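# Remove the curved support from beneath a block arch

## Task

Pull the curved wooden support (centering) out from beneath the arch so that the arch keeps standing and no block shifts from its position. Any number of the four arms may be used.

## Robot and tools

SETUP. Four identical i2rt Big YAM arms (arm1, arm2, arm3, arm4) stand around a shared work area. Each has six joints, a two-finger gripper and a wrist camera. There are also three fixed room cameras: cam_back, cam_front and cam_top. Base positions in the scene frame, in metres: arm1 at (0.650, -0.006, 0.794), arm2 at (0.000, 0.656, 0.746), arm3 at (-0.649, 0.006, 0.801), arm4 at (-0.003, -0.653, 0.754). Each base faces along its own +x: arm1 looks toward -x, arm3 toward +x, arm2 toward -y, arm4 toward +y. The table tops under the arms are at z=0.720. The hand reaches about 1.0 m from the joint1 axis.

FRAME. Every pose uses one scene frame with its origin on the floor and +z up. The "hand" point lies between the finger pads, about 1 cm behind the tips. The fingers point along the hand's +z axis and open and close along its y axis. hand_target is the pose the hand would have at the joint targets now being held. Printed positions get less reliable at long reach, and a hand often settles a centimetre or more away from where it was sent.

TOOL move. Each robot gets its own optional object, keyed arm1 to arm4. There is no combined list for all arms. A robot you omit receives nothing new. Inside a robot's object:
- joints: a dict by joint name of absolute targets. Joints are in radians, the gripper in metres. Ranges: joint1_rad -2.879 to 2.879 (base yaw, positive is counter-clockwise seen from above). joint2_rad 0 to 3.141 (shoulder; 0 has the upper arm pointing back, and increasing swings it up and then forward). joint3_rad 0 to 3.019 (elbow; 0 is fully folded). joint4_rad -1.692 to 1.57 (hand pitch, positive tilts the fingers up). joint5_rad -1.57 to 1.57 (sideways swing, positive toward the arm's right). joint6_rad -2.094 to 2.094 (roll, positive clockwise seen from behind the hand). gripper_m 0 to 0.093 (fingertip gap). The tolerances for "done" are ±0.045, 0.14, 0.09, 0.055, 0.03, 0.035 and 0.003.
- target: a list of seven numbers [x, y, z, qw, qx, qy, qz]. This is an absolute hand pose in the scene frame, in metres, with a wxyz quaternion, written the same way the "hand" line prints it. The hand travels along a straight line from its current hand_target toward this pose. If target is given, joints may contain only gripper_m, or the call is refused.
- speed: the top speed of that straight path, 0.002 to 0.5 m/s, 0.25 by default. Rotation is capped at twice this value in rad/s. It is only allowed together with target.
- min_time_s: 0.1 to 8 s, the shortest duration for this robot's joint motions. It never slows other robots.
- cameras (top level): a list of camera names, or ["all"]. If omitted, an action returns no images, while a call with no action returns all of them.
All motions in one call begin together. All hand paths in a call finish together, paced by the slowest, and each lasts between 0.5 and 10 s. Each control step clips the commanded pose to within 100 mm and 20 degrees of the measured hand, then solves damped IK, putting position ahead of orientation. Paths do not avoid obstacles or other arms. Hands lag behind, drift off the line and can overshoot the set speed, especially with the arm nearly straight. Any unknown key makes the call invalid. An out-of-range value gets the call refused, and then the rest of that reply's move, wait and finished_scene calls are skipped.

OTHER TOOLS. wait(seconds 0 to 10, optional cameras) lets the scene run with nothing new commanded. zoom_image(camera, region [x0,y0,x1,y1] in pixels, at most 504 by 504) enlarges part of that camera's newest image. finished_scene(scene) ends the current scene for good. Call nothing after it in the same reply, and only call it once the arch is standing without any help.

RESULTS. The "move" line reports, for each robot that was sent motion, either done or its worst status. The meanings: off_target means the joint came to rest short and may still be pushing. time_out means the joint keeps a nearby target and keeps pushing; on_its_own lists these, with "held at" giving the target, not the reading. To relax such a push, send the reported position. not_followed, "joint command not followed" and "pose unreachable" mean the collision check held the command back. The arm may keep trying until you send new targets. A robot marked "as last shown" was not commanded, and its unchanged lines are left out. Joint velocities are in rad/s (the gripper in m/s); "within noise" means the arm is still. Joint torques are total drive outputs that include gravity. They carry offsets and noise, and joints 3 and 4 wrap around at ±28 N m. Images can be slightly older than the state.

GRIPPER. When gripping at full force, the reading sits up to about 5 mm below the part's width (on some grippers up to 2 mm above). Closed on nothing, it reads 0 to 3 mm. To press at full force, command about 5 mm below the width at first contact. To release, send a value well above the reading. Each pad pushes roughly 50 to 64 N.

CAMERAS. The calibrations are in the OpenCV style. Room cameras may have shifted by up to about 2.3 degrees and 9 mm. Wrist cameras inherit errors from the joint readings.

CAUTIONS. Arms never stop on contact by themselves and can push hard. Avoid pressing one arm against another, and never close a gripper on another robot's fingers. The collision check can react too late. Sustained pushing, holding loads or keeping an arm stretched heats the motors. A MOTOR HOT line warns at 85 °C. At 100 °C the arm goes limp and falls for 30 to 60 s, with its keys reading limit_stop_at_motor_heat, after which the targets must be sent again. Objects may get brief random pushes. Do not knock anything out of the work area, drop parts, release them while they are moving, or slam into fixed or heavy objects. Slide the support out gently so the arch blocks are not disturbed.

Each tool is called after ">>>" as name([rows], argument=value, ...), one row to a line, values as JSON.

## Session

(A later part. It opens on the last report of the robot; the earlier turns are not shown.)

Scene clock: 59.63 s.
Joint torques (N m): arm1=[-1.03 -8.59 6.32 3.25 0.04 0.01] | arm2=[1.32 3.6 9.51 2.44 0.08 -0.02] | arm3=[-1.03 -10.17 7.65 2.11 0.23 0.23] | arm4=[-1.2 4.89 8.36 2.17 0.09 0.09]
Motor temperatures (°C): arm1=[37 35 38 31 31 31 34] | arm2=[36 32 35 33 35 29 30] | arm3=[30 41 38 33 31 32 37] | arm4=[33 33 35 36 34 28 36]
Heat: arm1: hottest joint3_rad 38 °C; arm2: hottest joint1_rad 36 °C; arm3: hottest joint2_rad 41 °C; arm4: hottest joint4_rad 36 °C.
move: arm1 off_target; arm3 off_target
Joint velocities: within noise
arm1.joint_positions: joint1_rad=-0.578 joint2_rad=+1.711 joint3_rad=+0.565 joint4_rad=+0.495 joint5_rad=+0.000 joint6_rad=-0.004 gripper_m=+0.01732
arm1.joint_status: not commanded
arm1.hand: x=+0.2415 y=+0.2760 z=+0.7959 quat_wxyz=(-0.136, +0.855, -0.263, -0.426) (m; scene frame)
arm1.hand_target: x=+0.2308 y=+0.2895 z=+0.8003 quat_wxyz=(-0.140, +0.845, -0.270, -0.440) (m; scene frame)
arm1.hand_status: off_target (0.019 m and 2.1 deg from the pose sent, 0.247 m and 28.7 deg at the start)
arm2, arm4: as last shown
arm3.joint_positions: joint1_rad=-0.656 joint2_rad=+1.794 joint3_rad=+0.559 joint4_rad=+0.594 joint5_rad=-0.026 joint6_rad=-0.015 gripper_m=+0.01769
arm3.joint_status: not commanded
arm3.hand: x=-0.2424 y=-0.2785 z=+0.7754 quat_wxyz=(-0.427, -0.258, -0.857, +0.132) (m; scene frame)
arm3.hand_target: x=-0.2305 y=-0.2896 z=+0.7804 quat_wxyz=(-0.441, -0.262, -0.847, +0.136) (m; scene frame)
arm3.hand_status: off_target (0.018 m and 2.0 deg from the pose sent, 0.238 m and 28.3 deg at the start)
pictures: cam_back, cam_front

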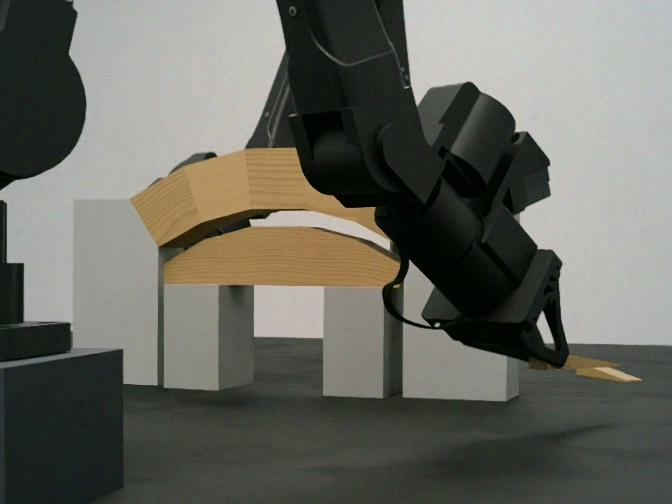

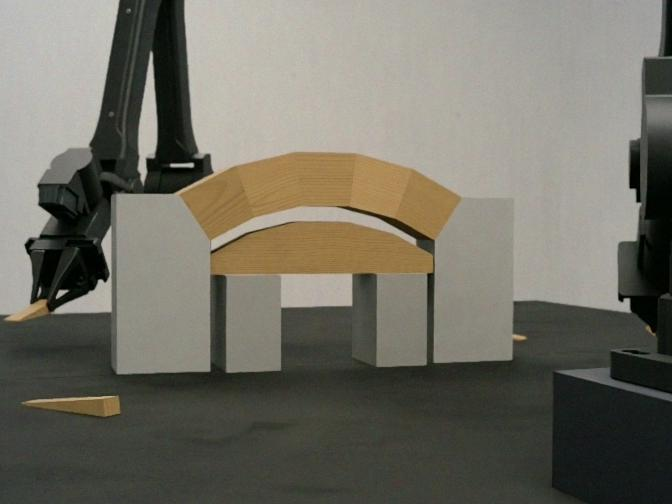

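>>> move(arm3={"target":[-0.23,-0.29,0.743,0.4411,0.2621,0.8473,-0.1364],"speed":0.08}, arm1={"target":[0.23,0.29,0.763,0.1404,-0.8450,0.2697,0.4398],"speed":0.08}, cameras=["cam_back","cam_front","arm1_cam_wrist"])

>>> zoom_image(camera="cam_back", region=[440, 260, 672, 440])

>>> zoom_image(camera="cam_front", region=[0, 200, 240, 440])

Scene clock: 61.17 s.
Joint torques (N m): arm1=[-1.03 -9.47 5.11 3.23 0.07 0.02] | arm2=[1.26 3.9 9.46 2.44 0.11 -0.03] | arm3=[-0.67 -11.11 5.94 2.17 0.25 0.2] | arm4=[-1.26 4.37 8.28 2.41 0.06 0.08]
Motor temperatures (°C): arm1=[37 35 38 31 31 31 34] | arm2=[36 32 35 33 35 29 30] | arm3=[30 41 38 33 31 32 37] | arm4=[33 33 35 36 34 28 36]
Heat: arm1: hottest joint3_rad 38 °C; arm2: hottest joint1_rad 36 °C; arm3: hottest joint2_rad 41 °C; arm4: hottest joint4_rad 36 °C.
move: arm1 off_target; arm3 off_target
Joint velocities: within noise
arm1.joint_positions: joint1_rad=-0.578 joint2_rad=+1.842 joint3_rad=+0.571 joint4_rad=+0.622 joint5_rad=+0.000 joint6_rad=-0.003 gripper_m=+0.01732
arm1.joint_status: not commanded
arm1.hand: x=+0.2393 y=+0.2777 z=+0.7608 quat_wxyz=(-0.136, +0.854, -0.263, -0.428) (m; scene frame)
arm1.hand_target: x=+0.2306 y=+0.2897 z=+0.7633 quat_wxyz=(-0.140, +0.845, -0.270, -0.440) (m; scene frame)
arm1.hand_status: off_target (0.016 m and 2.0 deg from the pose sent, 0.038 m and 2.1 deg at the start)
arm2, arm4: as last shown
arm3.joint_positions: joint1_rad=-0.656 joint2_rad=+1.929 joint3_rad=+0.576 joint4_rad=+0.716 joint5_rad=-0.026 joint6_rad=-0.014 gripper_m=+0.01769
arm3.joint_status: not commanded
arm3.hand: x=-0.2398 y=-0.2807 z=+0.7403 quat_wxyz=(-0.429, -0.258, -0.856, +0.133) (m; scene frame)
arm3.hand_target: x=-0.2304 y=-0.2897 z=+0.7432 quat_wxyz=(-0.441, -0.262, -0.847, +0.136) (m; scene frame)
arm3.hand_status: off_target (0.014 m and 1.8 deg from the pose sent, 0.037 m and 2.0 deg at the start)
pictures: arm1_cam_wrist, cam_back, cam_front
camera_calibration:
arm1_cam_wrist: T_world_to_cam=[[0.574424, 0.8184, 0.0160988, -0.378069], [0.782067, -0.542904, -0.305985, 0.199545], [-0.241678, 0.188355, -0.9519, 0.857527], [0, 0, 0, 1]] pos_world=[0.268359, 0.256225, 0.883424]

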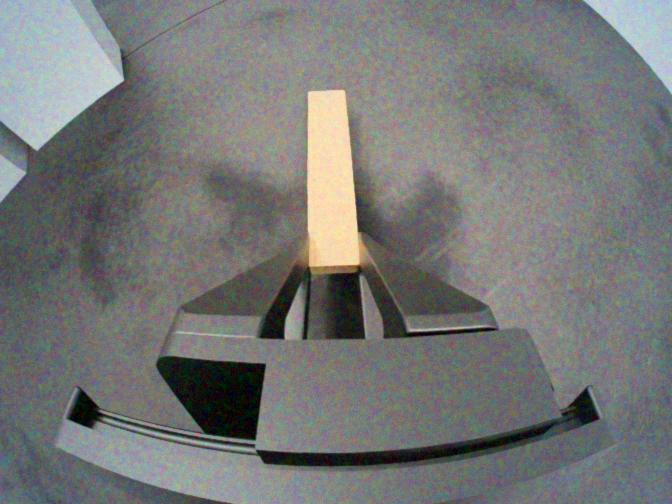

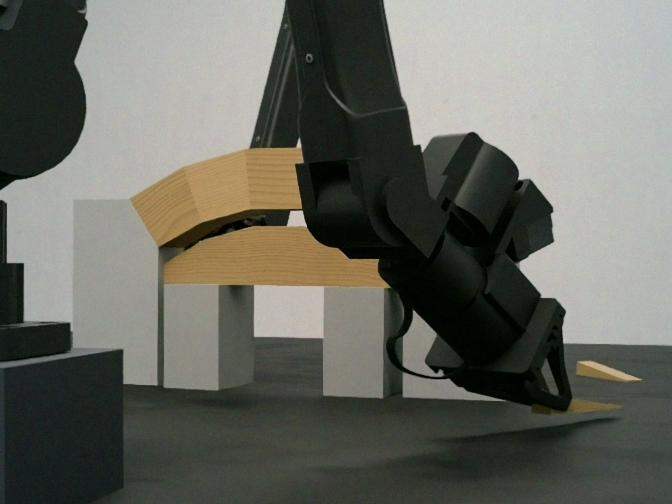

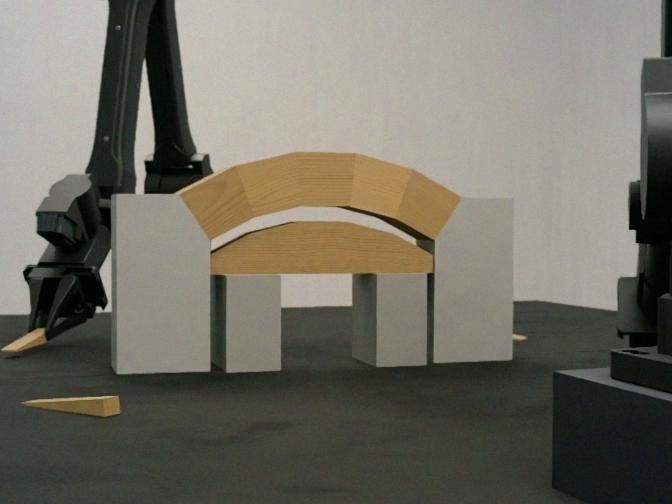

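Scaled by 2.172 from the camera's 672x504 image, which has a finer 960x720 frame.

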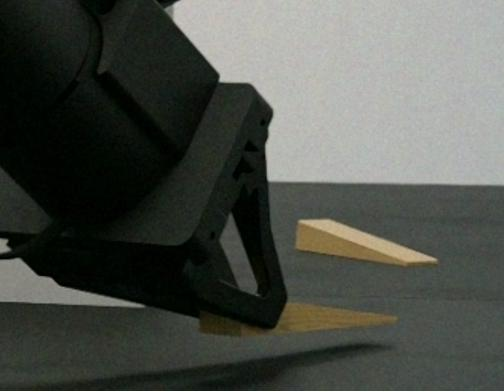

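Scaled by 2.100 from the camera's 672x504 image, which has a finer 960x720 frame.

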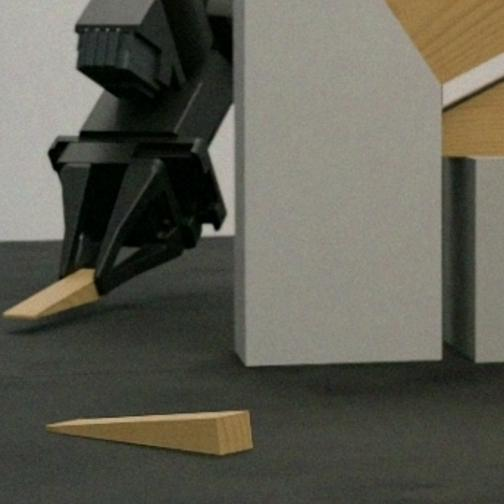

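>>> move(arm3={"target":[-0.23,-0.29,0.735,0.4411,0.2621,0.8473,-0.1364],"speed":0.05}, arm1={"target":[0.23,0.29,0.757,0.1404,-0.8450,0.2697,0.4398],"speed":0.05}, cameras=["cam_back","cam_front"])

>>> zoom_image(camera="cam_back", region=[440, 260, 672, 440])

>>> zoom_image(camera="cam_front", region=[0, 200, 240, 440])

Scene clock: 62.67 s.
Joint torques (N m): arm1=[-1.08 -9.52 5.07 3.25 0.08 0.02] | arm2=[1.2 3.9 9.54 2.48 0.09 -0.01] | arm3=[-0.5 -11.34 5.64 2.11 0.25 0.2] | arm4=[-1.2 4.54 8.28 2.24 0.02 0.05]
Motor temperatures (°C): arm1=[37 35 38 31 31 31 34] | arm2=[36 32 36 33 35 29 30] | arm3=[30 41 38 33 31 32 37] | arm4=[33 33 35 36 34 28 36]
Heat: arm1: hottest joint3_rad 38 °C; arm2: hottest joint1_rad 36 °C; arm3: hottest joint2_rad 41 °C; arm4: hottest joint4_rad 36 °C.
move: arm1 off_target; arm3 off_target
Joint velocities: within noise
arm1.joint_positions: joint1_rad=-0.578 joint2_rad=+1.861 joint3_rad=+0.571 joint4_rad=+0.642 joint5_rad=+0.000 joint6_rad=-0.003 gripper_m=+0.01732
arm1.joint_status: not commanded
arm1.hand: x=+0.2395 y=+0.2776 z=+0.7558 quat_wxyz=(-0.136, +0.854, -0.263, -0.428) (m; scene frame)
arm1.hand_target: x=+0.2306 y=+0.2897 z=+0.7573 quat_wxyz=(-0.140, +0.845, -0.270, -0.440) (m; scene frame)
arm1.hand_status: off_target (0.016 m and 1.9 deg from the pose sent, 0.016 m and 2.0 deg at the start)
arm2.joint_positions: joint1_rad=-0.491 joint2_rad=+0.571 joint3_rad=+1.396 joint4_rad=-1.145 joint5_rad=+0.158 joint6_rad=+0.378 gripper_m=+0.09396
arm2.joint_status: not commanded
arm2.hand: x=-0.1424 y=+0.4717 z=+1.3418 quat_wxyz=(-0.330, -0.780, -0.216, +0.486) (m; scene frame)
arm2.hand_target: x=-0.1404 y=+0.4751 z=+1.3501 quat_wxyz=(-0.336, -0.774, -0.213, +0.492) (m; scene frame)
arm2.hand_status: not commanded
arm3.joint_positions: joint1_rad=-0.656 joint2_rad=+1.956 joint3_rad=+0.581 joint4_rad=+0.741 joint5_rad=-0.025 joint6_rad=-0.014 gripper_m=+0.01769
arm3.joint_status: not commanded
arm3.hand: x=-0.2389 y=-0.2815 z=+0.7339 quat_wxyz=(-0.430, -0.258, -0.855, +0.133) (m; scene frame)
arm3.hand_target: x=-0.2303 y=-0.2898 z=+0.7352 quat_wxyz=(-0.441, -0.262, -0.847, +0.136) (m; scene frame)
arm3.hand_status: off_target (0.012 m and 1.6 deg from the pose sent, 0.015 m and 1.8 deg at the start)
arm4.joint_positions: joint1_rad=-0.377 joint2_rad=+0.615 joint3_rad=+1.493 joint4_rad=-1.274 joint5_rad=+0.157 joint6_rad=-0.616 gripper_m=+0.09396
arm4.joint_status: not commanded
arm4.hand: x=+0.0978 y=-0.4603 z=+1.3602 quat_wxyz=(-0.554, +0.623, -0.545, -0.090) (m; scene frame)
arm4.hand_target: x=+0.0963 y=-0.4637 z=+1.3683 quat_wxyz=(-0.562, +0.618, -0.542, -0.093) (m; scene frame)
arm4.hand_status: not commanded
pictures: cam_back, cam_front

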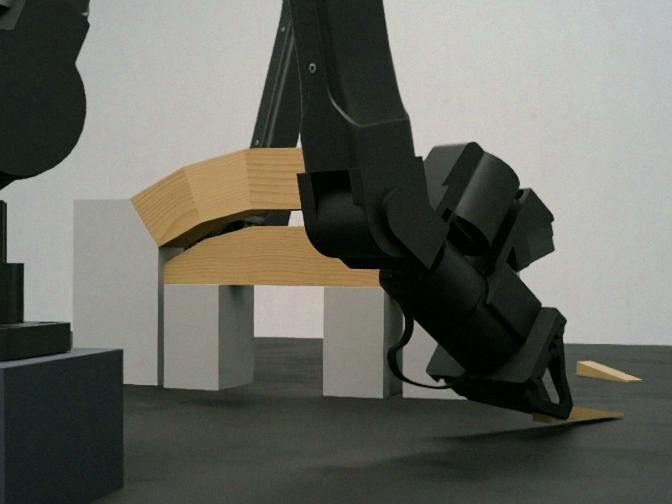

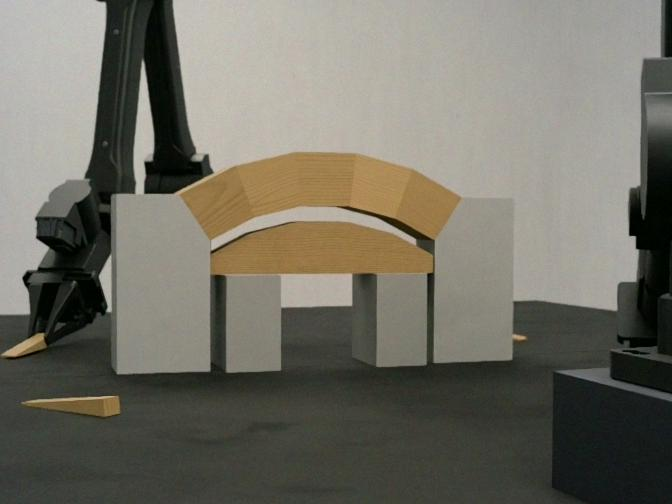

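Scaled by 2.172 from the camera's 672x504 image, which has a finer 960x720 frame.

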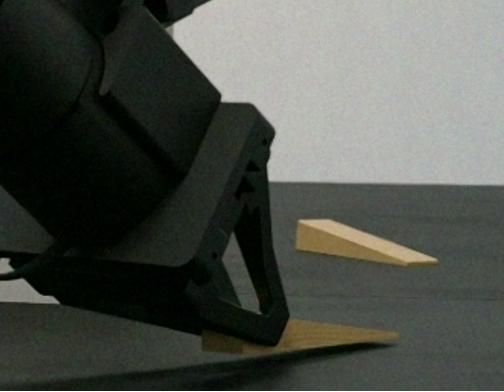

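Scaled by 2.100 from the camera's 672x504 image, which has a finer 960x720 frame.

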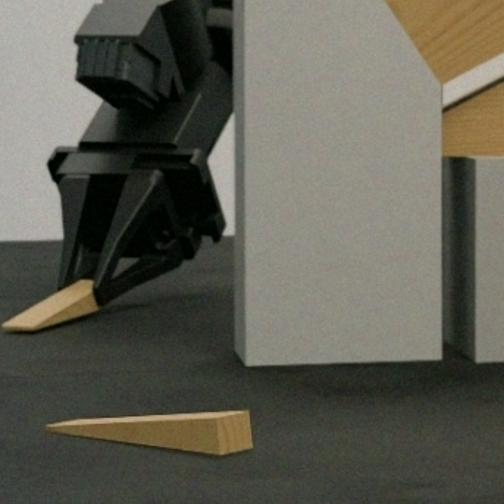

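>>> move(arm3={"joints":{"gripper_m":0.05}}, arm1={"joints":{"gripper_m":0.05}})

>>> move(arm3={"target":[-0.28,-0.24,0.84,0.4411,0.2621,0.8473,-0.1364],"joints":{"gripper_m":0.068}}, arm1={"target":[0.30,0.24,0.90,0.1404,-0.8450,0.2697,0.4398]})

>>> move(arm3={"target":[-0.18,0.02,0.85,0.5263,0.5263,0.4723,0.4723],"joints":{"gripper_m":0.066}}, cameras=["arm3_cam_wrist","cam_back","cam_front","cam_top"])

>>> zoom_image(camera="cam_back", region=[120, 160, 360, 320])

Scene clock: 63.70 s.
Joint torques (N m): arm1=[-1.14 -9.47 5.05 3.22 0.08 0.01] | arm2=[1.26 3.9 9.5 2.45 0.1 -0.03] | arm3=[-0.5 -11.22 5.65 2.1 0.26 0.19] | arm4=[-0.79 4.48 8.2 2.37 0.06 0.06]
Motor temperatures (°C): arm1=[37 35 38 31 31 31 34] | arm2=[36 32 36 33 35 29 30] | arm3=[30 41 38 33 31 31 37] | arm4=[33 33 35 36 34 28 36]
Heat: arm1: hottest joint3_rad 38 °C; arm2: hottest joint1_rad 36 °C; arm3: hottest joint2_rad 41 °C; arm4: hottest joint4_rad 36 °C.
move: arm1 done; arm3 done
Joint velocities: within noise
arm1.joint_positions: joint1_rad=-0.578 joint2_rad=+1.861 joint3_rad=+0.571 joint4_rad=+0.643 joint5_rad=+0.000 joint6_rad=-0.003 gripper_m=+0.04982
arm1.joint_status: all done
arm1.hand: x=+0.2394 y=+0.2776 z=+0.7559 quat_wxyz=(-0.136, +0.854, -0.263, -0.428) (m; scene frame)
arm1.hand_target: x=+0.2306 y=+0.2896 z=+0.7573 quat_wxyz=(-0.140, +0.845, -0.270, -0.440) (m; scene frame)
arm1.hand_status: not commanded
arm2, arm4: as last shown
arm3.joint_positions: joint1_rad=-0.656 joint2_rad=+1.956 joint3_rad=+0.581 joint4_rad=+0.741 joint5_rad=-0.025 joint6_rad=-0.013 gripper_m=+0.04985
arm3.joint_status: all done
arm3.hand: x=-0.2389 y=-0.2815 z=+0.7339 quat_wxyz=(-0.430, -0.258, -0.855, +0.133) (m; scene frame)
arm3.hand_target: x=-0.2303 y=-0.2898 z=+0.7352 quat_wxyz=(-0.441, -0.262, -0.847, +0.136) (m; scene frame)
arm3.hand_status: not commanded
pictures: none

Scene clock: 65.33 s.
Joint torques (N m): arm1=[-1.08 -6.07 6.02 1.48 0.07 0.02] | arm2=[1.2 3.78 9.55 2.51 0.1 -0.03] | arm3=[0.67 -9.93 6.06 0.87 0.28 0.19] | arm4=[-1.14 4.89 8.17 2.45 0.05 0.06]
Motor temperatures (°C): arm1=[37 35 38 31 31 31 34] | arm2=[36 32 36 33 34 29 30] | arm3=[30 41 38 33 31 31 37] | arm4=[33 33 35 36 34 28 36]
Heat: arm1: hottest joint3_rad 38 °C; arm2: hottest joint1_rad 36 °C; arm3: hottest joint2_rad 41 °C; arm4: hottest joint4_rad 36 °C.
move: arm1 done; arm3 done
Joint velocities: within noise
arm1.joint_positions: joint1_rad=-0.578 joint2_rad=+1.213 joint3_rad=+0.450 joint4_rad=+0.154 joint5_rad=+0.000 joint6_rad=-0.003 gripper_m=+0.04991
arm1.joint_status: not commanded
arm1.hand: x=+0.2950 y=+0.2386 z=+0.9011 quat_wxyz=(-0.141, +0.845, -0.261, -0.444) (m; scene frame)
arm1.hand_target: x=+0.3000 y=+0.2399 z=+0.9000 quat_wxyz=(-0.140, +0.845, -0.270, -0.440) (m; scene frame)
arm1.hand_status: done (0.005 m and 1.2 deg from the pose sent, 0.161 m and 1.9 deg at the start)
arm2, arm4: as last shown
arm3.joint_positions: joint1_rad=-0.634 joint2_rad=+1.487 joint3_rad=+0.419 joint4_rad=+0.458 joint5_rad=+0.003 joint6_rad=+0.006 gripper_m=+0.06792
arm3.joint_status: all done
arm3.hand: x=-0.2811 y=-0.2444 z=+0.8365 quat_wxyz=(-0.439, -0.262, -0.848, +0.139) (m; scene frame)
arm3.hand_target: x=-0.2800 y=-0.2400 z=+0.8398 quat_wxyz=(-0.441, -0.262, -0.847, +0.136) (m; scene frame)
arm3.hand_status: done (0.006 m and 0.4 deg from the pose sent, 0.121 m and 1.6 deg at the start)
pictures: none

Scene clock: 69.47 s.
Joint torques (N m): arm1=[-1.03 -6.18 6.02 1.48 0.07 0.02] | arm2=[1.26 3.9 9.54 2.43 0.11 -0.02] | arm3=[0.67 -9.11 2.51 2.25 0.27 0.12] | arm4=[-1.26 4.6 8.06 2.35 0.06 0.06]
Motor temperatures (°C): arm1=[37 35 38 30 31 31 34] | arm2=[36 32 36 33 34 29 30] | arm3=[30 41 38 33 31 31 37] | arm4=[33 32 35 36 34 28 36]
Heat: arm1: hottest joint3_rad 38 °C; arm2: hottest joint1_rad 36 °C; arm3: hottest joint2_rad 41 °C; arm4: hottest joint4_rad 36 °C.
move: arm3 off_target
Joint velocities: within noise
arm1, arm2, arm4: as last shown
arm1.hand_target: x=+0.2999 y=+0.2399 z=+0.9000 quat_wxyz=(-0.140, +0.845, -0.270, -0.440) (m; scene frame)
arm3.joint_positions: joint1_rad=+0.064 joint2_rad=+1.974 joint3_rad=+0.370 joint4_rad=+1.536 joint5_rad=+0.220 joint6_rad=+1.579 gripper_m=+0.06608
arm3.joint_status: all done
arm3.hand: x=-0.1839 y=+0.0151 z=+0.8509 quat_wxyz=(-0.512, -0.545, -0.490, -0.448) (m; scene frame)
arm3.hand_target: x=-0.1798 y=+0.0200 z=+0.8505 quat_wxyz=(-0.511, -0.542, -0.485, -0.457) (m; scene frame)
arm3.hand_status: off_target (0.006 m and 4.4 deg from the pose sent, 0.283 m and 90.6 deg at the start; a joint's target at an end of its range on 34 of 124 steps)
pictures: arm3_cam_wrist, cam_back, cam_front, cam_top
camera_calibration:
arm3_cam_wrist: T_world_to_cam=[[-0.0607174, -0.00233184, -0.998152, 0.839044], [-0.510539, 0.859364, 0.0290484, -0.12971], [0.857708, 0.51136, -0.0533688, 0.32325], [0, 0, 0, 1]] pos_world=[-0.292531, -0.0518723, 0.858513]

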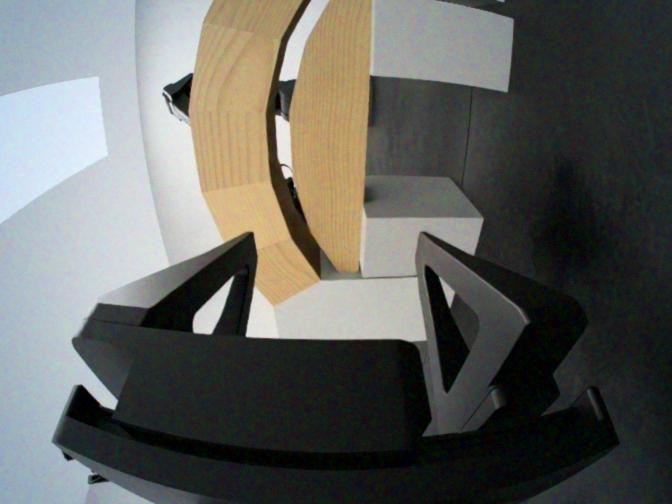

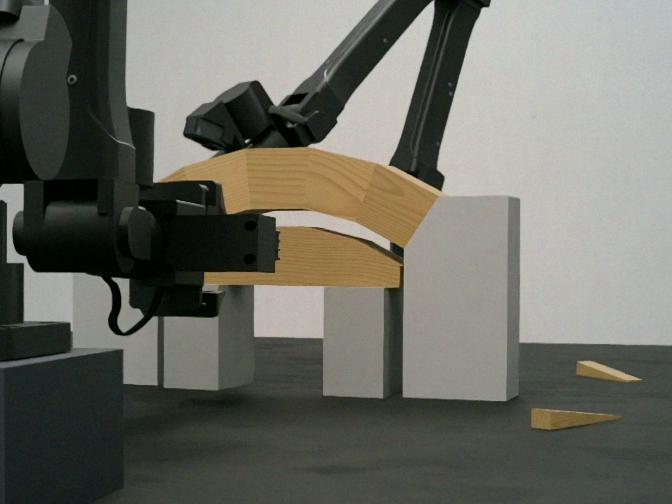

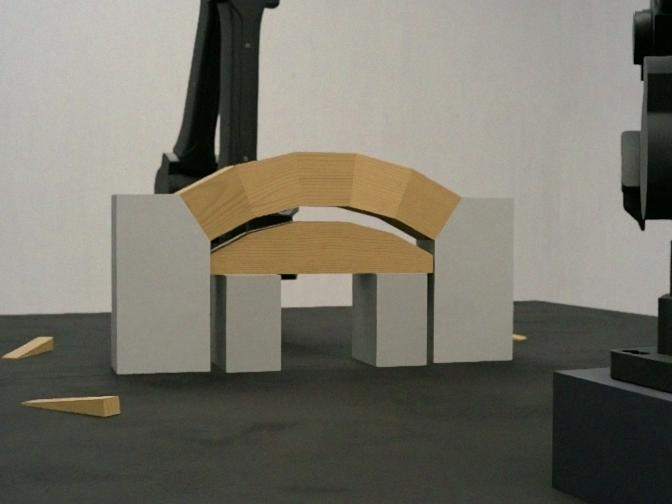

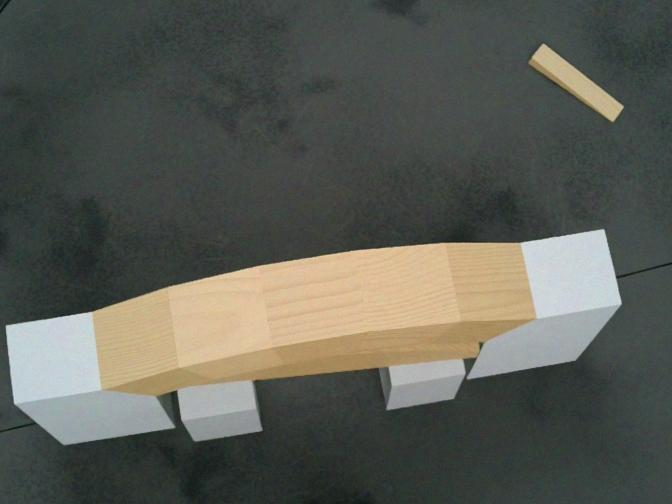

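Scaled by 2.100 from the camera's 672x504 image, which has a finer 960x720 frame.

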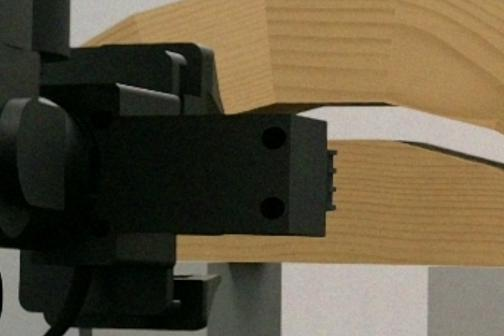

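>>> move(arm3={"target":[-0.072,0.003,0.840,0.5263,0.5263,0.4723,0.4723],"speed":0.12,"joints":{"gripper_m":0.064}}, cameras=["arm3_cam_wrist","cam_back","cam_front"])

>>> zoom_image(camera="arm3_cam_wrist", region=[200, 60, 500, 320])

>>> zoom_image(camera="cam_front", region=[200, 140, 450, 320])

Scene clock: 72.90 s.
Joint torques (N m): arm1=[-1.03 -6.18 6.02 1.46 0.07 0.02] | arm2=[1.03 3.72 9.5 2.43 0.1 -0.02] | arm3=[-1.03 -12.4 5 1.03 -0.02 -0.04] | arm4=[-0.97 4.42 8.12 2.3 0.05 0.07]
Motor temperatures (°C): arm1=[37 35 38 30 31 31 33] | arm2=[36 32 36 33 34 29 30] | arm3=[30 41 38 33 31 31 37] | arm4=[33 32 36 36 34 28 36]
Heat: arm1: hottest joint3_rad 38 °C; arm2: hottest joint1_rad 36 °C; arm3: hottest joint2_rad 41 °C; arm4: hottest joint3_rad 36 °C.
move: arm3 off_target
Joint velocities: within noise
arm1, arm2, arm4: as last shown
arm3.joint_positions: joint1_rad=+0.011 joint2_rad=+2.090 joint3_rad=+0.662 joint4_rad=+1.445 joint5_rad=+0.151 joint6_rad=+1.580 gripper_m=+0.06409
arm3.joint_status: all done
arm3.hand: x=-0.0790 y=+0.0076 z=+0.8483 quat_wxyz=(-0.527, -0.523, -0.470, -0.477) (m; scene frame)
arm3.hand_target: x=-0.0724 y=+0.0030 z=+0.8400 quat_wxyz=(-0.526, -0.526, -0.472, -0.472) (m; scene frame)
arm3.hand_status: off_target (0.012 m and 0.7 deg from the pose sent, 0.113 m and 4.4 deg at the start)
pictures: arm3_cam_wrist, cam_back, cam_front
camera_calibration:
arm3_cam_wrist: T_world_to_cam=[[0.0249189, 0.0061231, -0.999671, 0.850745], [-0.525616, 0.850685, -0.00789153, -0.0393225], [0.850357, 0.525639, 0.0244165, 0.170312], [0, 0, 0, 1]] pos_world=[-0.186694, -0.0612807, 0.845996]

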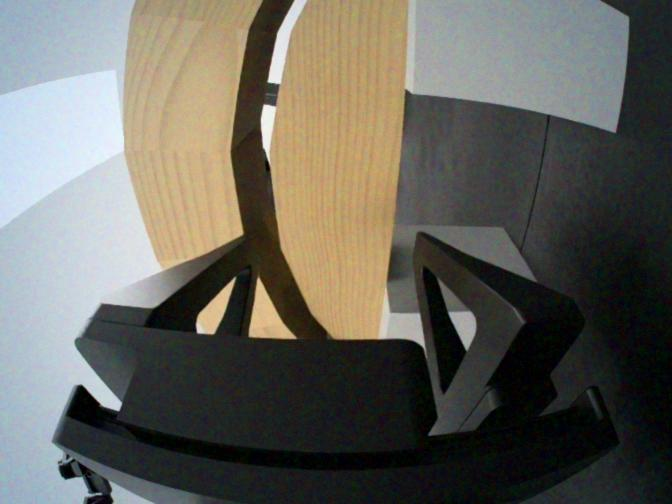

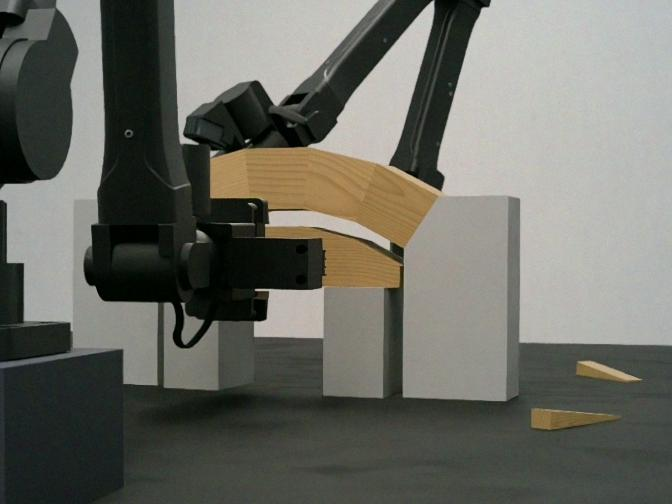

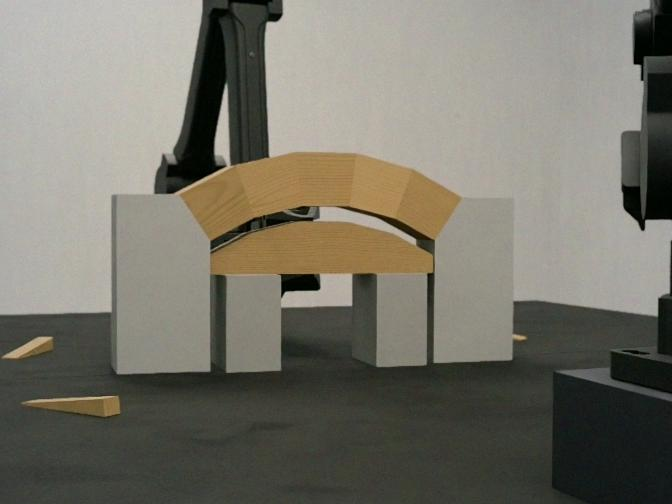

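Scaled by 1.680 from the camera's 672x504 image, which has a finer 960x720 frame.

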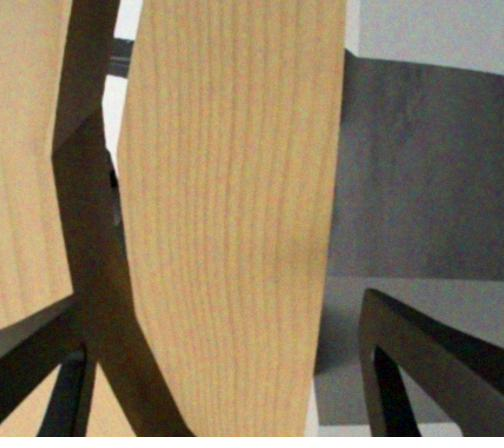

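Scaled by 2.016 from the camera's 672x504 image, which has a finer 960x720 frame.

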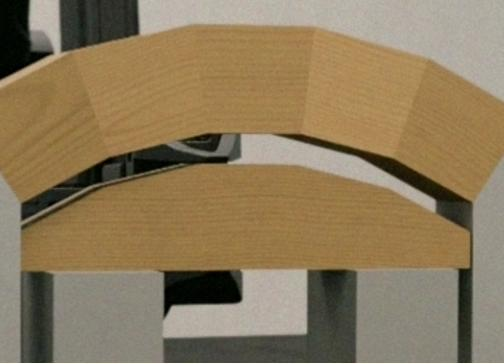

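>>> move(arm3={"target": [-0.052, 0.001, 0.841, 0.5263, 0.5263, 0.4723, 0.4723], "speed": 0.06, "joints": {"gripper_m": 0.066}}, cameras=["arm3_cam_wrist", "cam_front", "cam_back"])

Scene clock: 75.40 s.
Joint torques (N m): arm1=[-1.03 -6.12 6.04 1.47 0.07 0.01] | arm2=[1.14 3.78 9.51 2.45 0.1 0] | arm3=[-1.14 -12.92 5.61 0.91 -0.02 -0.04] | arm4=[-1.44 4.42 8.23 2.33 0.06 0.1]
Motor temperatures (°C): arm1=[37 35 38 30 30 31 33] | arm2=[36 32 36 33 34 29 30] | arm3=[30 41 38 32 31 31 37] | arm4=[33 32 36 36 34 28 36]
Heat: arm1: hottest joint3_rad 38 °C; arm2: hottest joint1_rad 36 °C; arm3: hottest joint2_rad 41 °C; arm4: hottest joint3_rad 36 °C.
move: arm3 off_target
Joint velocities: within noise
arm1, arm2, arm4: as last shown
arm3.joint_positions: joint1_rad=+0.005 joint2_rad=+2.097 joint3_rad=+0.715 joint4_rad=+1.398 joint5_rad=+0.145 joint6_rad=+1.580 gripper_m=+0.06591
arm3.joint_status: all done
arm3.hand: x=-0.0596 y=+0.0063 z=+0.8491 quat_wxyz=(-0.526, -0.523, -0.471, -0.477) (m; scene frame)
arm3.hand_target: x=-0.0524 y=+0.0010 z=+0.8412 quat_wxyz=(-0.526, -0.526, -0.472, -0.472) (m; scene frame)
arm3.hand_status: off_target (0.012 m and 0.7 deg from the pose sent, 0.029 m and 0.7 deg at the start)
pictures: arm3_cam_wrist, cam_back, cam_front
camera_calibration:
arm3_cam_wrist: T_world_to_cam=[[0.0237993, 0.00606984, -0.999698, 0.851004], [-0.526316, 0.850257, -0.00736724, -0.0285991], [0.849956, 0.526332, 0.0234302, 0.155287], [0, 0, 0, 1]] pos_world=[-0.167293, -0.0625816, 0.846898]

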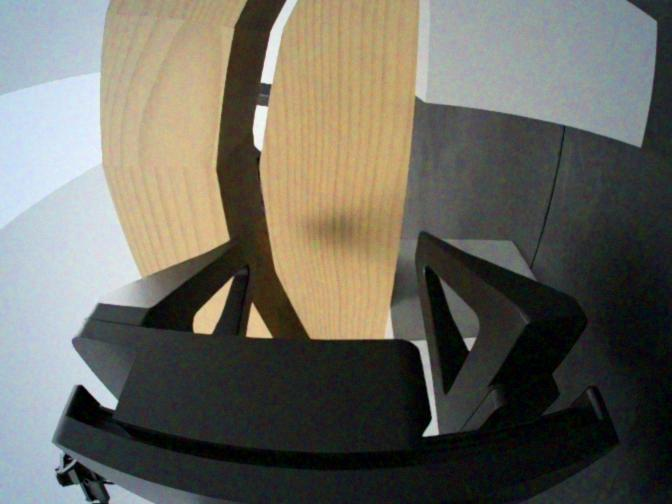

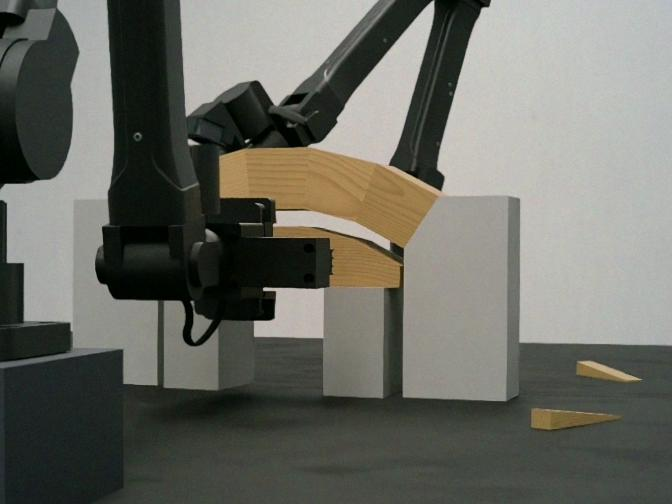

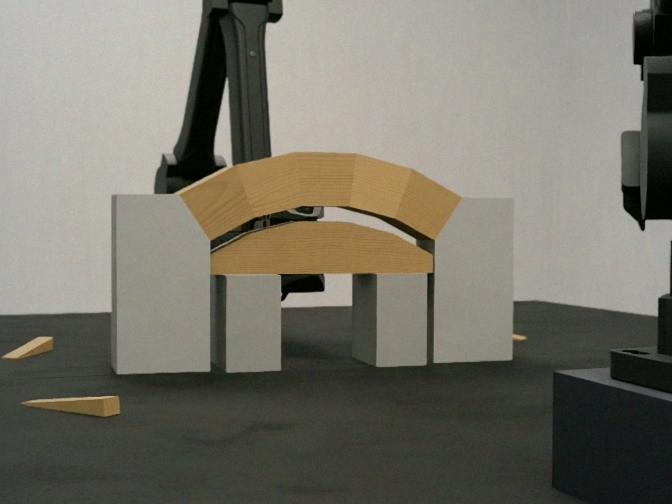

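>>> move(arm3={"target": [-0.036, -0.001, 0.8405, 0.5263, 0.5263, 0.4723, 0.4723], "speed": 0.04, "joints": {"gripper_m": 0.066}}, cameras=["arm3_cam_wrist", "cam_front"])

>>> zoom_image(camera="arm3_cam_wrist", region=[150, 120, 500, 360])

>>> zoom_image(camera="cam_front", region=[180, 140, 480, 320])

Scene clock: 76.80 s.
Joint torques (N m): arm1=[-1.03 -6.36 6 1.44 0.07 0.02] | arm2=[1.08 3.96 9.52 2.44 0.11 -0.01] | arm3=[-1.08 -13.27 6.09 0.76 -0.02 -0.04] | arm4=[-0.73 4.66 8.34 2.25 0.06 0.11]
Motor temperatures (°C): arm1=[37 35 38 30 30 31 33] | arm2=[36 32 36 33 34 29 29] | arm3=[30 41 38 32 31 31 36] | arm4=[33 32 36 36 34 28 36]
Heat: arm1: hottest joint3_rad 38 °C; arm2: hottest joint1_rad 36 °C; arm3: hottest joint2_rad 41 °C; arm4: hottest joint3_rad 36 °C.
move: arm3 off_target
Joint velocities: within noise
arm1, arm2, arm4: as last shown
arm3.joint_positions: joint1_rad=+0.000 joint2_rad=+2.108 joint3_rad=+0.758 joint4_rad=+1.365 joint5_rad=+0.139 joint6_rad=+1.580 gripper_m=+0.06592
arm3.joint_status: all done
arm3.hand: x=-0.0442 y=+0.0045 z=+0.8482 quat_wxyz=(-0.526, -0.523, -0.471, -0.477) (m; scene frame)
arm3.hand_target: x=-0.0365 y=-0.0010 z=+0.8406 quat_wxyz=(-0.526, -0.526, -0.472, -0.472) (m; scene frame)
arm3.hand_status: off_target (0.013 m and 0.6 deg from the pose sent, 0.026 m and 0.7 deg at the start)
pictures: arm3_cam_wrist, cam_front
camera_calibration:
arm3_cam_wrist: T_world_to_cam=[[0.0222849, 0.00589065, -0.999734, 0.849837], [-0.526596, 0.850089, -0.00672932, -0.0195083], [0.849824, 0.526606, 0.0220461, 0.144244], [0, 0, 0, 1]] pos_world=[-0.151794, -0.0643822, 0.8463]

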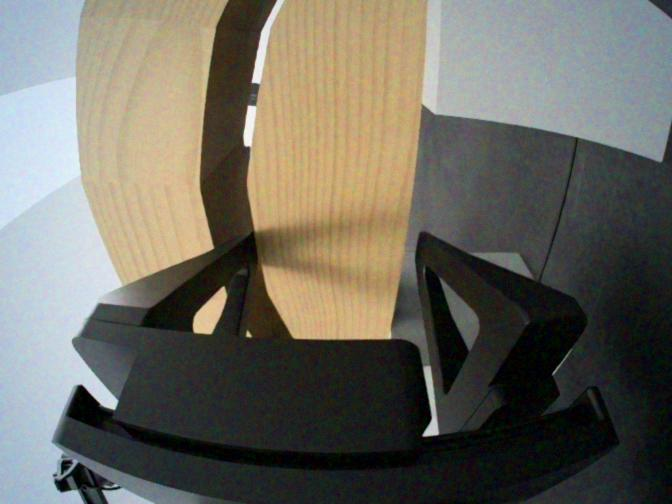

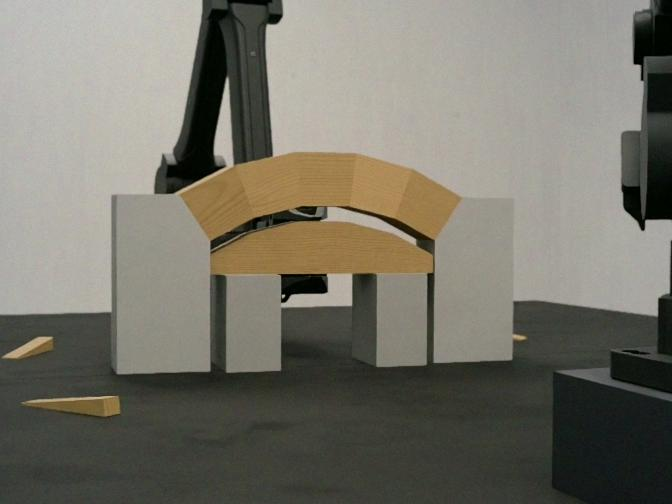

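Scaled by 1.440 from the camera's 672x504 image, which has a finer 960x720 frame.

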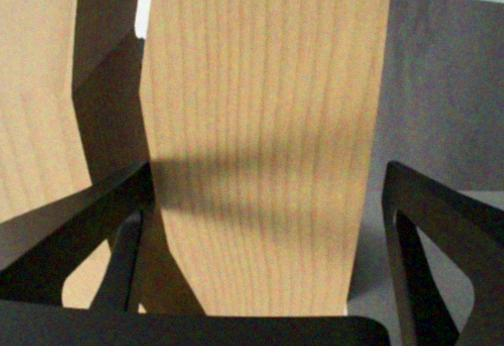

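Scaled by 1.680 from the camera's 672x504 image, which has a finer 960x720 frame.

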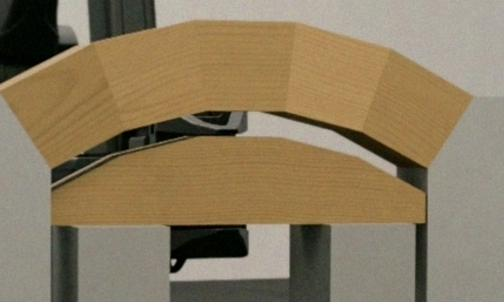

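>>> move(arm3={"target": [-0.030, -0.0015, 0.8395, 0.5263, 0.5263, 0.4723, 0.4723], "speed": 0.04, "joints": {"gripper_m": 0.065}})

>>> move(arm3={"joints": {"gripper_m": 0.053}}, cameras=["arm3_cam_wrist", "cam_front"])

>>> zoom_image(camera="cam_front", region=[180, 140, 480, 320])

Scene clock: 78.20 s.
Joint torques (N m): arm1=[-1.03 -6.18 6 1.46 0.06 0.01] | arm2=[1.03 3.66 9.46 2.48 0.09 -0.02] | arm3=[-0.97 -13.51 6.22 0.91 -0.02 -0.04] | arm4=[-1.08 4.54 8.18 2.22 0.05 0.07]
Motor temperatures (°C): arm1=[37 35 38 30 30 31 33] | arm2=[36 32 36 33 34 29 29] | arm3=[30 41 38 32 31 31 36] | arm4=[33 32 36 36 34 28 36]
Heat: arm1: hottest joint3_rad 38 °C; arm2: hottest joint1_rad 36 °C; arm3: hottest joint2_rad 41 °C; arm4: hottest joint3_rad 36 °C.
move: arm3 off_target
Joint velocities: within noise
arm1, arm2, arm4: as last shown
arm3.joint_positions: joint1_rad=-0.002 joint2_rad=+2.115 joint3_rad=+0.775 joint4_rad=+1.355 joint5_rad=+0.138 joint6_rad=+1.580 gripper_m=+0.06509
arm3.joint_status: all done
arm3.hand: x=-0.0385 y=+0.0043 z=+0.8475 quat_wxyz=(-0.526, -0.523, -0.471, -0.477) (m; scene frame)
arm3.hand_target: x=-0.0306 y=-0.0015 z=+0.8395 quat_wxyz=(-0.526, -0.526, -0.472, -0.472) (m; scene frame)
arm3.hand_status: off_target (0.013 m and 0.7 deg from the pose sent, 0.018 m and 0.6 deg at the start)
pictures: none

Scene clock: 78.70 s.
Joint torques (N m): arm1=[-1.08 -6.18 6.01 1.46 0.07 0.01] | arm2=[0.97 3.78 9.54 2.48 0.1 -0.02] | arm3=[-1.2 -13.57 6.19 0.7 -0.03 -0.02] | arm4=[-1.08 4.72 8.31 2.39 0.06 0.11]
Motor temperatures (°C): arm1=[37 35 38 30 30 31 33] | arm2=[36 32 36 33 34 29 29] | arm3=[30 41 38 32 31 31 36] | arm4=[33 32 36 36 34 28 36]
Heat: arm1: hottest joint3_rad 38 °C; arm2: hottest joint1_rad 36 °C; arm3: hottest joint2_rad 41 °C; arm4: hottest joint3_rad 36 °C.
move: arm3 off_target
Joint velocities: within noise
arm1: as last shown
arm2.joint_positions: joint1_rad=-0.491 joint2_rad=+0.571 joint3_rad=+1.396 joint4_rad=-1.145 joint5_rad=+0.158 joint6_rad=+0.378 gripper_m=+0.09396
arm2.joint_status: not commanded
arm2.hand: x=-0.1424 y=+0.4717 z=+1.3418 quat_wxyz=(-0.330, -0.780, -0.216, +0.486) (m; scene frame)
arm2.hand_target: x=-0.1404 y=+0.4751 z=+1.3501 quat_wxyz=(-0.336, -0.774, -0.213, +0.492) (m; scene frame)
arm2.hand_status: not commanded
arm3.joint_positions: joint1_rad=-0.002 joint2_rad=+2.115 joint3_rad=+0.776 joint4_rad=+1.360 joint5_rad=+0.138 joint6_rad=+1.579 gripper_m=+0.05674
arm3.joint_status: gripper_m off_target (ended at +0.05676, target +0.05300)
arm3.hand: x=-0.0382 y=+0.0043 z=+0.8490 quat_wxyz=(-0.527, -0.522, -0.470, -0.478) (m; scene frame)
arm3.hand_target: x=-0.0306 y=-0.0015 z=+0.8395 quat_wxyz=(-0.526, -0.526, -0.472, -0.472) (m; scene frame)
arm3.hand_status: not commanded
arm4.joint_positions: joint1_rad=-0.377 joint2_rad=+0.615 joint3_rad=+1.493 joint4_rad=-1.274 joint5_rad=+0.157 joint6_rad=-0.616 gripper_m=+0.09396
arm4.joint_status: not commanded
arm4.hand: x=+0.0978 y=-0.4603 z=+1.3602 quat_wxyz=(-0.554, +0.623, -0.545, -0.090) (m; scene frame)
arm4.hand_target: x=+0.0963 y=-0.4637 z=+1.3683 quat_wxyz=(-0.562, +0.618, -0.542, -0.093) (m; scene frame)
arm4.hand_status: not commanded
pictures: arm3_cam_wrist, cam_front
camera_calibration:
arm3_cam_wrist: T_world_to_cam=[[0.0283008, 0.00570041, -0.999583, 0.850536], [-0.526551, 0.850084, -0.0100602, -0.0132639], [0.849673, 0.526616, 0.0270596, 0.135031], [0, 0, 0, 1]] pos_world=[-0.145787, -0.0646824, 0.846394]

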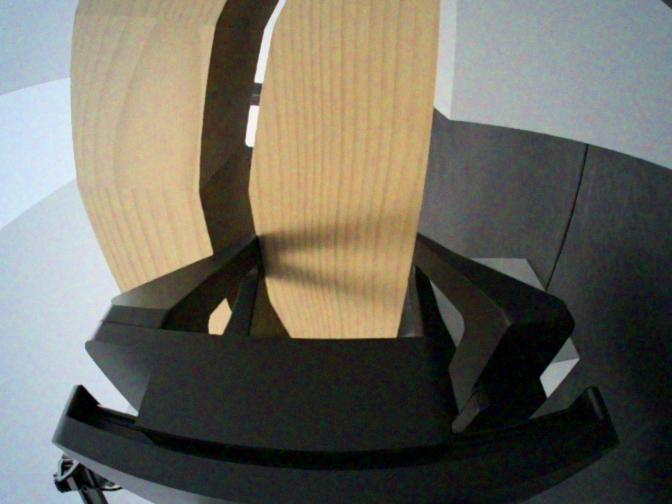

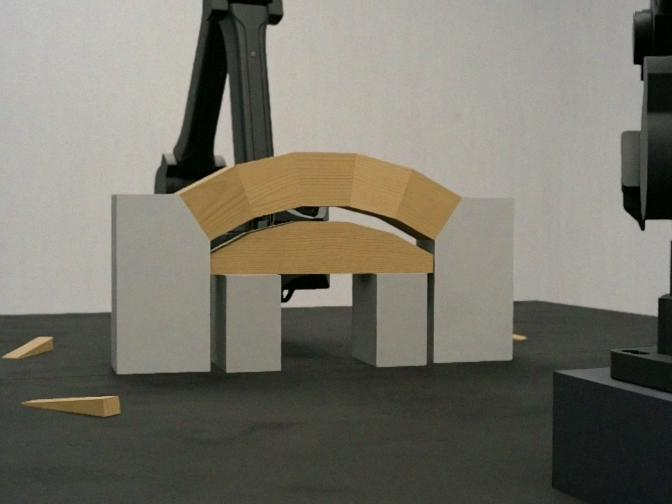

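Scaled by 1.680 from the camera's 672x504 image, which has a finer 960x720 frame.

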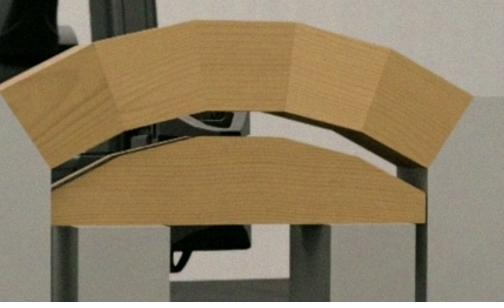

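>>> move(arm3={"target": [-0.030, -0.0015, 0.8455, 0.5263, 0.5263, 0.4723, 0.4723], "speed": 0.04, "joints": {"gripper_m": 0.050}}, cameras=["cam_front", "cam_back"])

>>> zoom_image(camera="cam_front", region=[180, 140, 480, 320])

Scene clock: 79.93 s.
Joint torques (N m): arm1=[-1.08 -6.18 6.01 1.46 0.07 0.02] | arm2=[1.14 4.01 9.51 2.43 0.11 -0.02] | arm3=[-1.08 -14.92 5.87 0.13 -0.03 -0.02] | arm4=[-1.2 4.25 8.27 2.4 0.09 0.08]
Motor temperatures (°C): arm1=[37 35 38 30 30 31 33] | arm2=[36 32 36 33 34 29 29] | arm3=[30 41 38 32 31 31 37] | arm4=[33 32 36 36 34 28 36]
Heat: arm1: hottest joint3_rad 38 °C; arm2: hottest joint1_rad 36 °C; arm3: hottest joint2_rad 41 °C; arm4: hottest joint3_rad 36 °C.
move: arm3 off_target
Joint velocities: within noise
arm1, arm2, arm4: as last shown
arm3.joint_positions: joint1_rad=-0.002 joint2_rad=+2.114 joint3_rad=+0.776 joint4_rad=+1.360 joint5_rad=+0.138 joint6_rad=+1.579 gripper_m=+0.05672
arm3.joint_status: gripper_m off_target (ended at +0.05672, target +0.05000)
arm3.hand: x=-0.0382 y=+0.0043 z=+0.8492 quat_wxyz=(-0.527, -0.522, -0.470, -0.479) (m; scene frame)
arm3.hand_target: x=-0.0304 y=-0.0015 z=+0.8457 quat_wxyz=(-0.526, -0.526, -0.472, -0.472) (m; scene frame)
arm3.hand_status: off_target (0.011 m and 0.9 deg from the pose sent, 0.011 m and 0.9 deg at the start)
pictures: cam_back, cam_front

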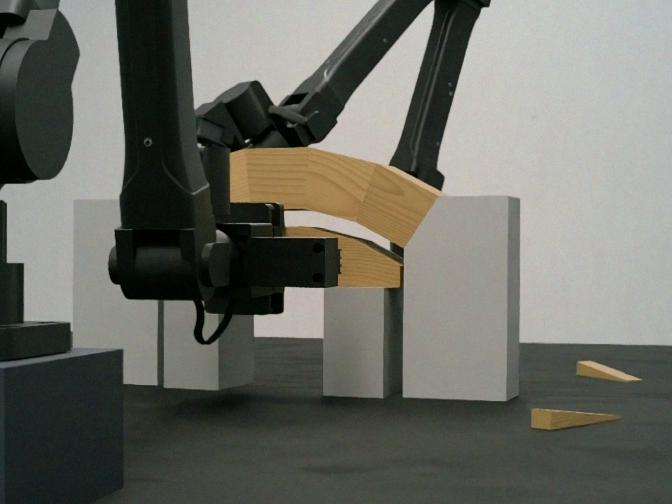

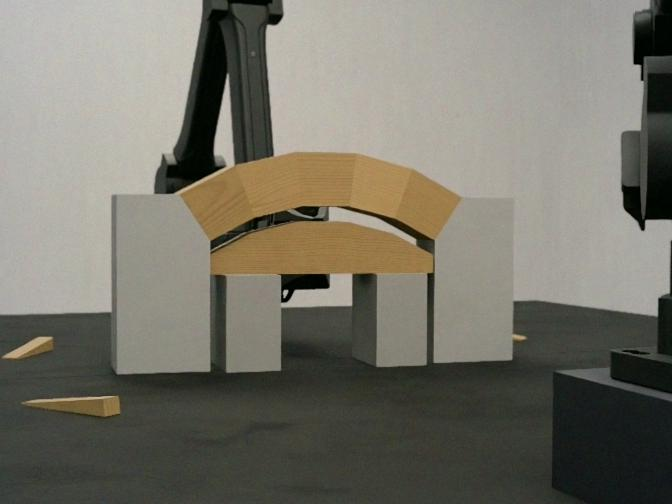

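Scaled by 1.680 from the camera's 672x504 image, which has a finer 960x720 frame.

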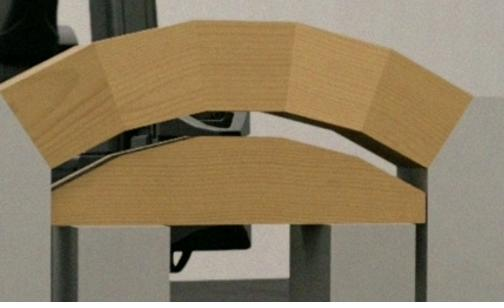

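>>> move(arm3={"target": [-0.034, -0.001, 0.853, 0.5263, 0.5263, 0.4723, 0.4723], "speed": 0.05, "joints": {"gripper_m": 0.050}}, cameras=["cam_front"])

>>> zoom_image(camera="cam_front", region=[180, 140, 480, 320])

Scene clock: 81.07 s.
Joint torques (N m): arm1=[-0.97 -6.18 6.04 1.48 0.07 0.02] | arm2=[1.2 3.66 9.52 2.5 0.11 -0.02] | arm3=[-1.03 -16.5 4.49 0.42 0.03 -0.04] | arm4=[-1.55 4.54 8.34 2.28 0.05 0.06]
Motor temperatures (°C): arm1=[37 35 38 30 30 31 33] | arm2=[36 32 36 33 34 29 29] | arm3=[30 41 38 32 31 31 37] | arm4=[33 32 36 36 34 28 36]
Heat: arm1: hottest joint3_rad 38 °C; arm2: hottest joint1_rad 36 °C; arm3: hottest joint2_rad 41 °C; arm4: hottest joint3_rad 36 °C.
move: arm3 off_target
Joint velocities: within noise
arm1.joint_positions: joint1_rad=-0.578 joint2_rad=+1.213 joint3_rad=+0.450 joint4_rad=+0.154 joint5_rad=+0.000 joint6_rad=-0.003 gripper_m=+0.04991
arm1.joint_status: not commanded
arm1.hand: x=+0.2950 y=+0.2386 z=+0.9011 quat_wxyz=(-0.141, +0.845, -0.261, -0.444) (m; scene frame)
arm1.hand_target: x=+0.2999 y=+0.2399 z=+0.9000 quat_wxyz=(-0.140, +0.845, -0.270, -0.440) (m; scene frame)
arm1.hand_status: not commanded
arm2, arm4: as last shown
arm3.joint_positions: joint1_rad=-0.002 joint2_rad=+2.106 joint3_rad=+0.776 joint4_rad=+1.344 joint5_rad=+0.138 joint6_rad=+1.579 gripper_m=+0.05671
arm3.joint_status: gripper_m off_target (ended at +0.05671, target +0.05000)
arm3.hand: x=-0.0374 y=+0.0043 z=+0.8505 quat_wxyz=(-0.526, -0.523, -0.472, -0.477) (m; scene frame)
arm3.hand_target: x=-0.0341 y=-0.0010 z=+0.8530 quat_wxyz=(-0.526, -0.526, -0.472, -0.472) (m; scene frame)
arm3.hand_status: done (0.007 m and 0.6 deg from the pose sent, 0.008 m and 0.9 deg at the start)
pictures: cam_front

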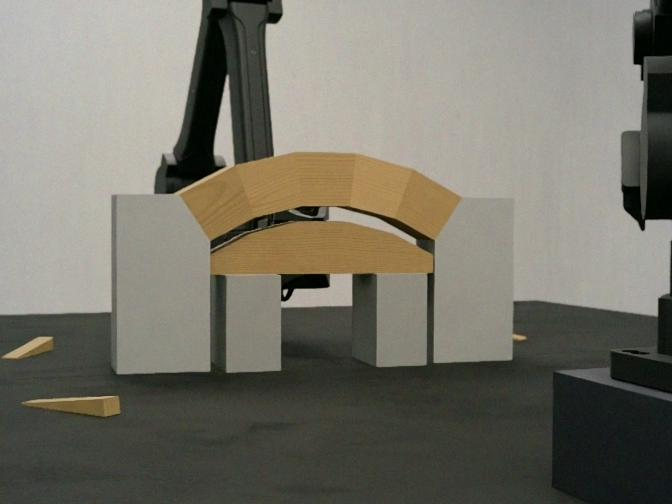

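Scaled by 1.680 from the camera's 672x504 image, which has a finer 960x720 frame.

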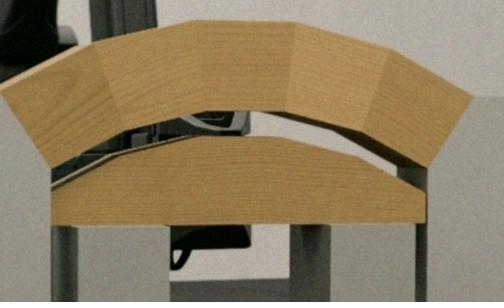

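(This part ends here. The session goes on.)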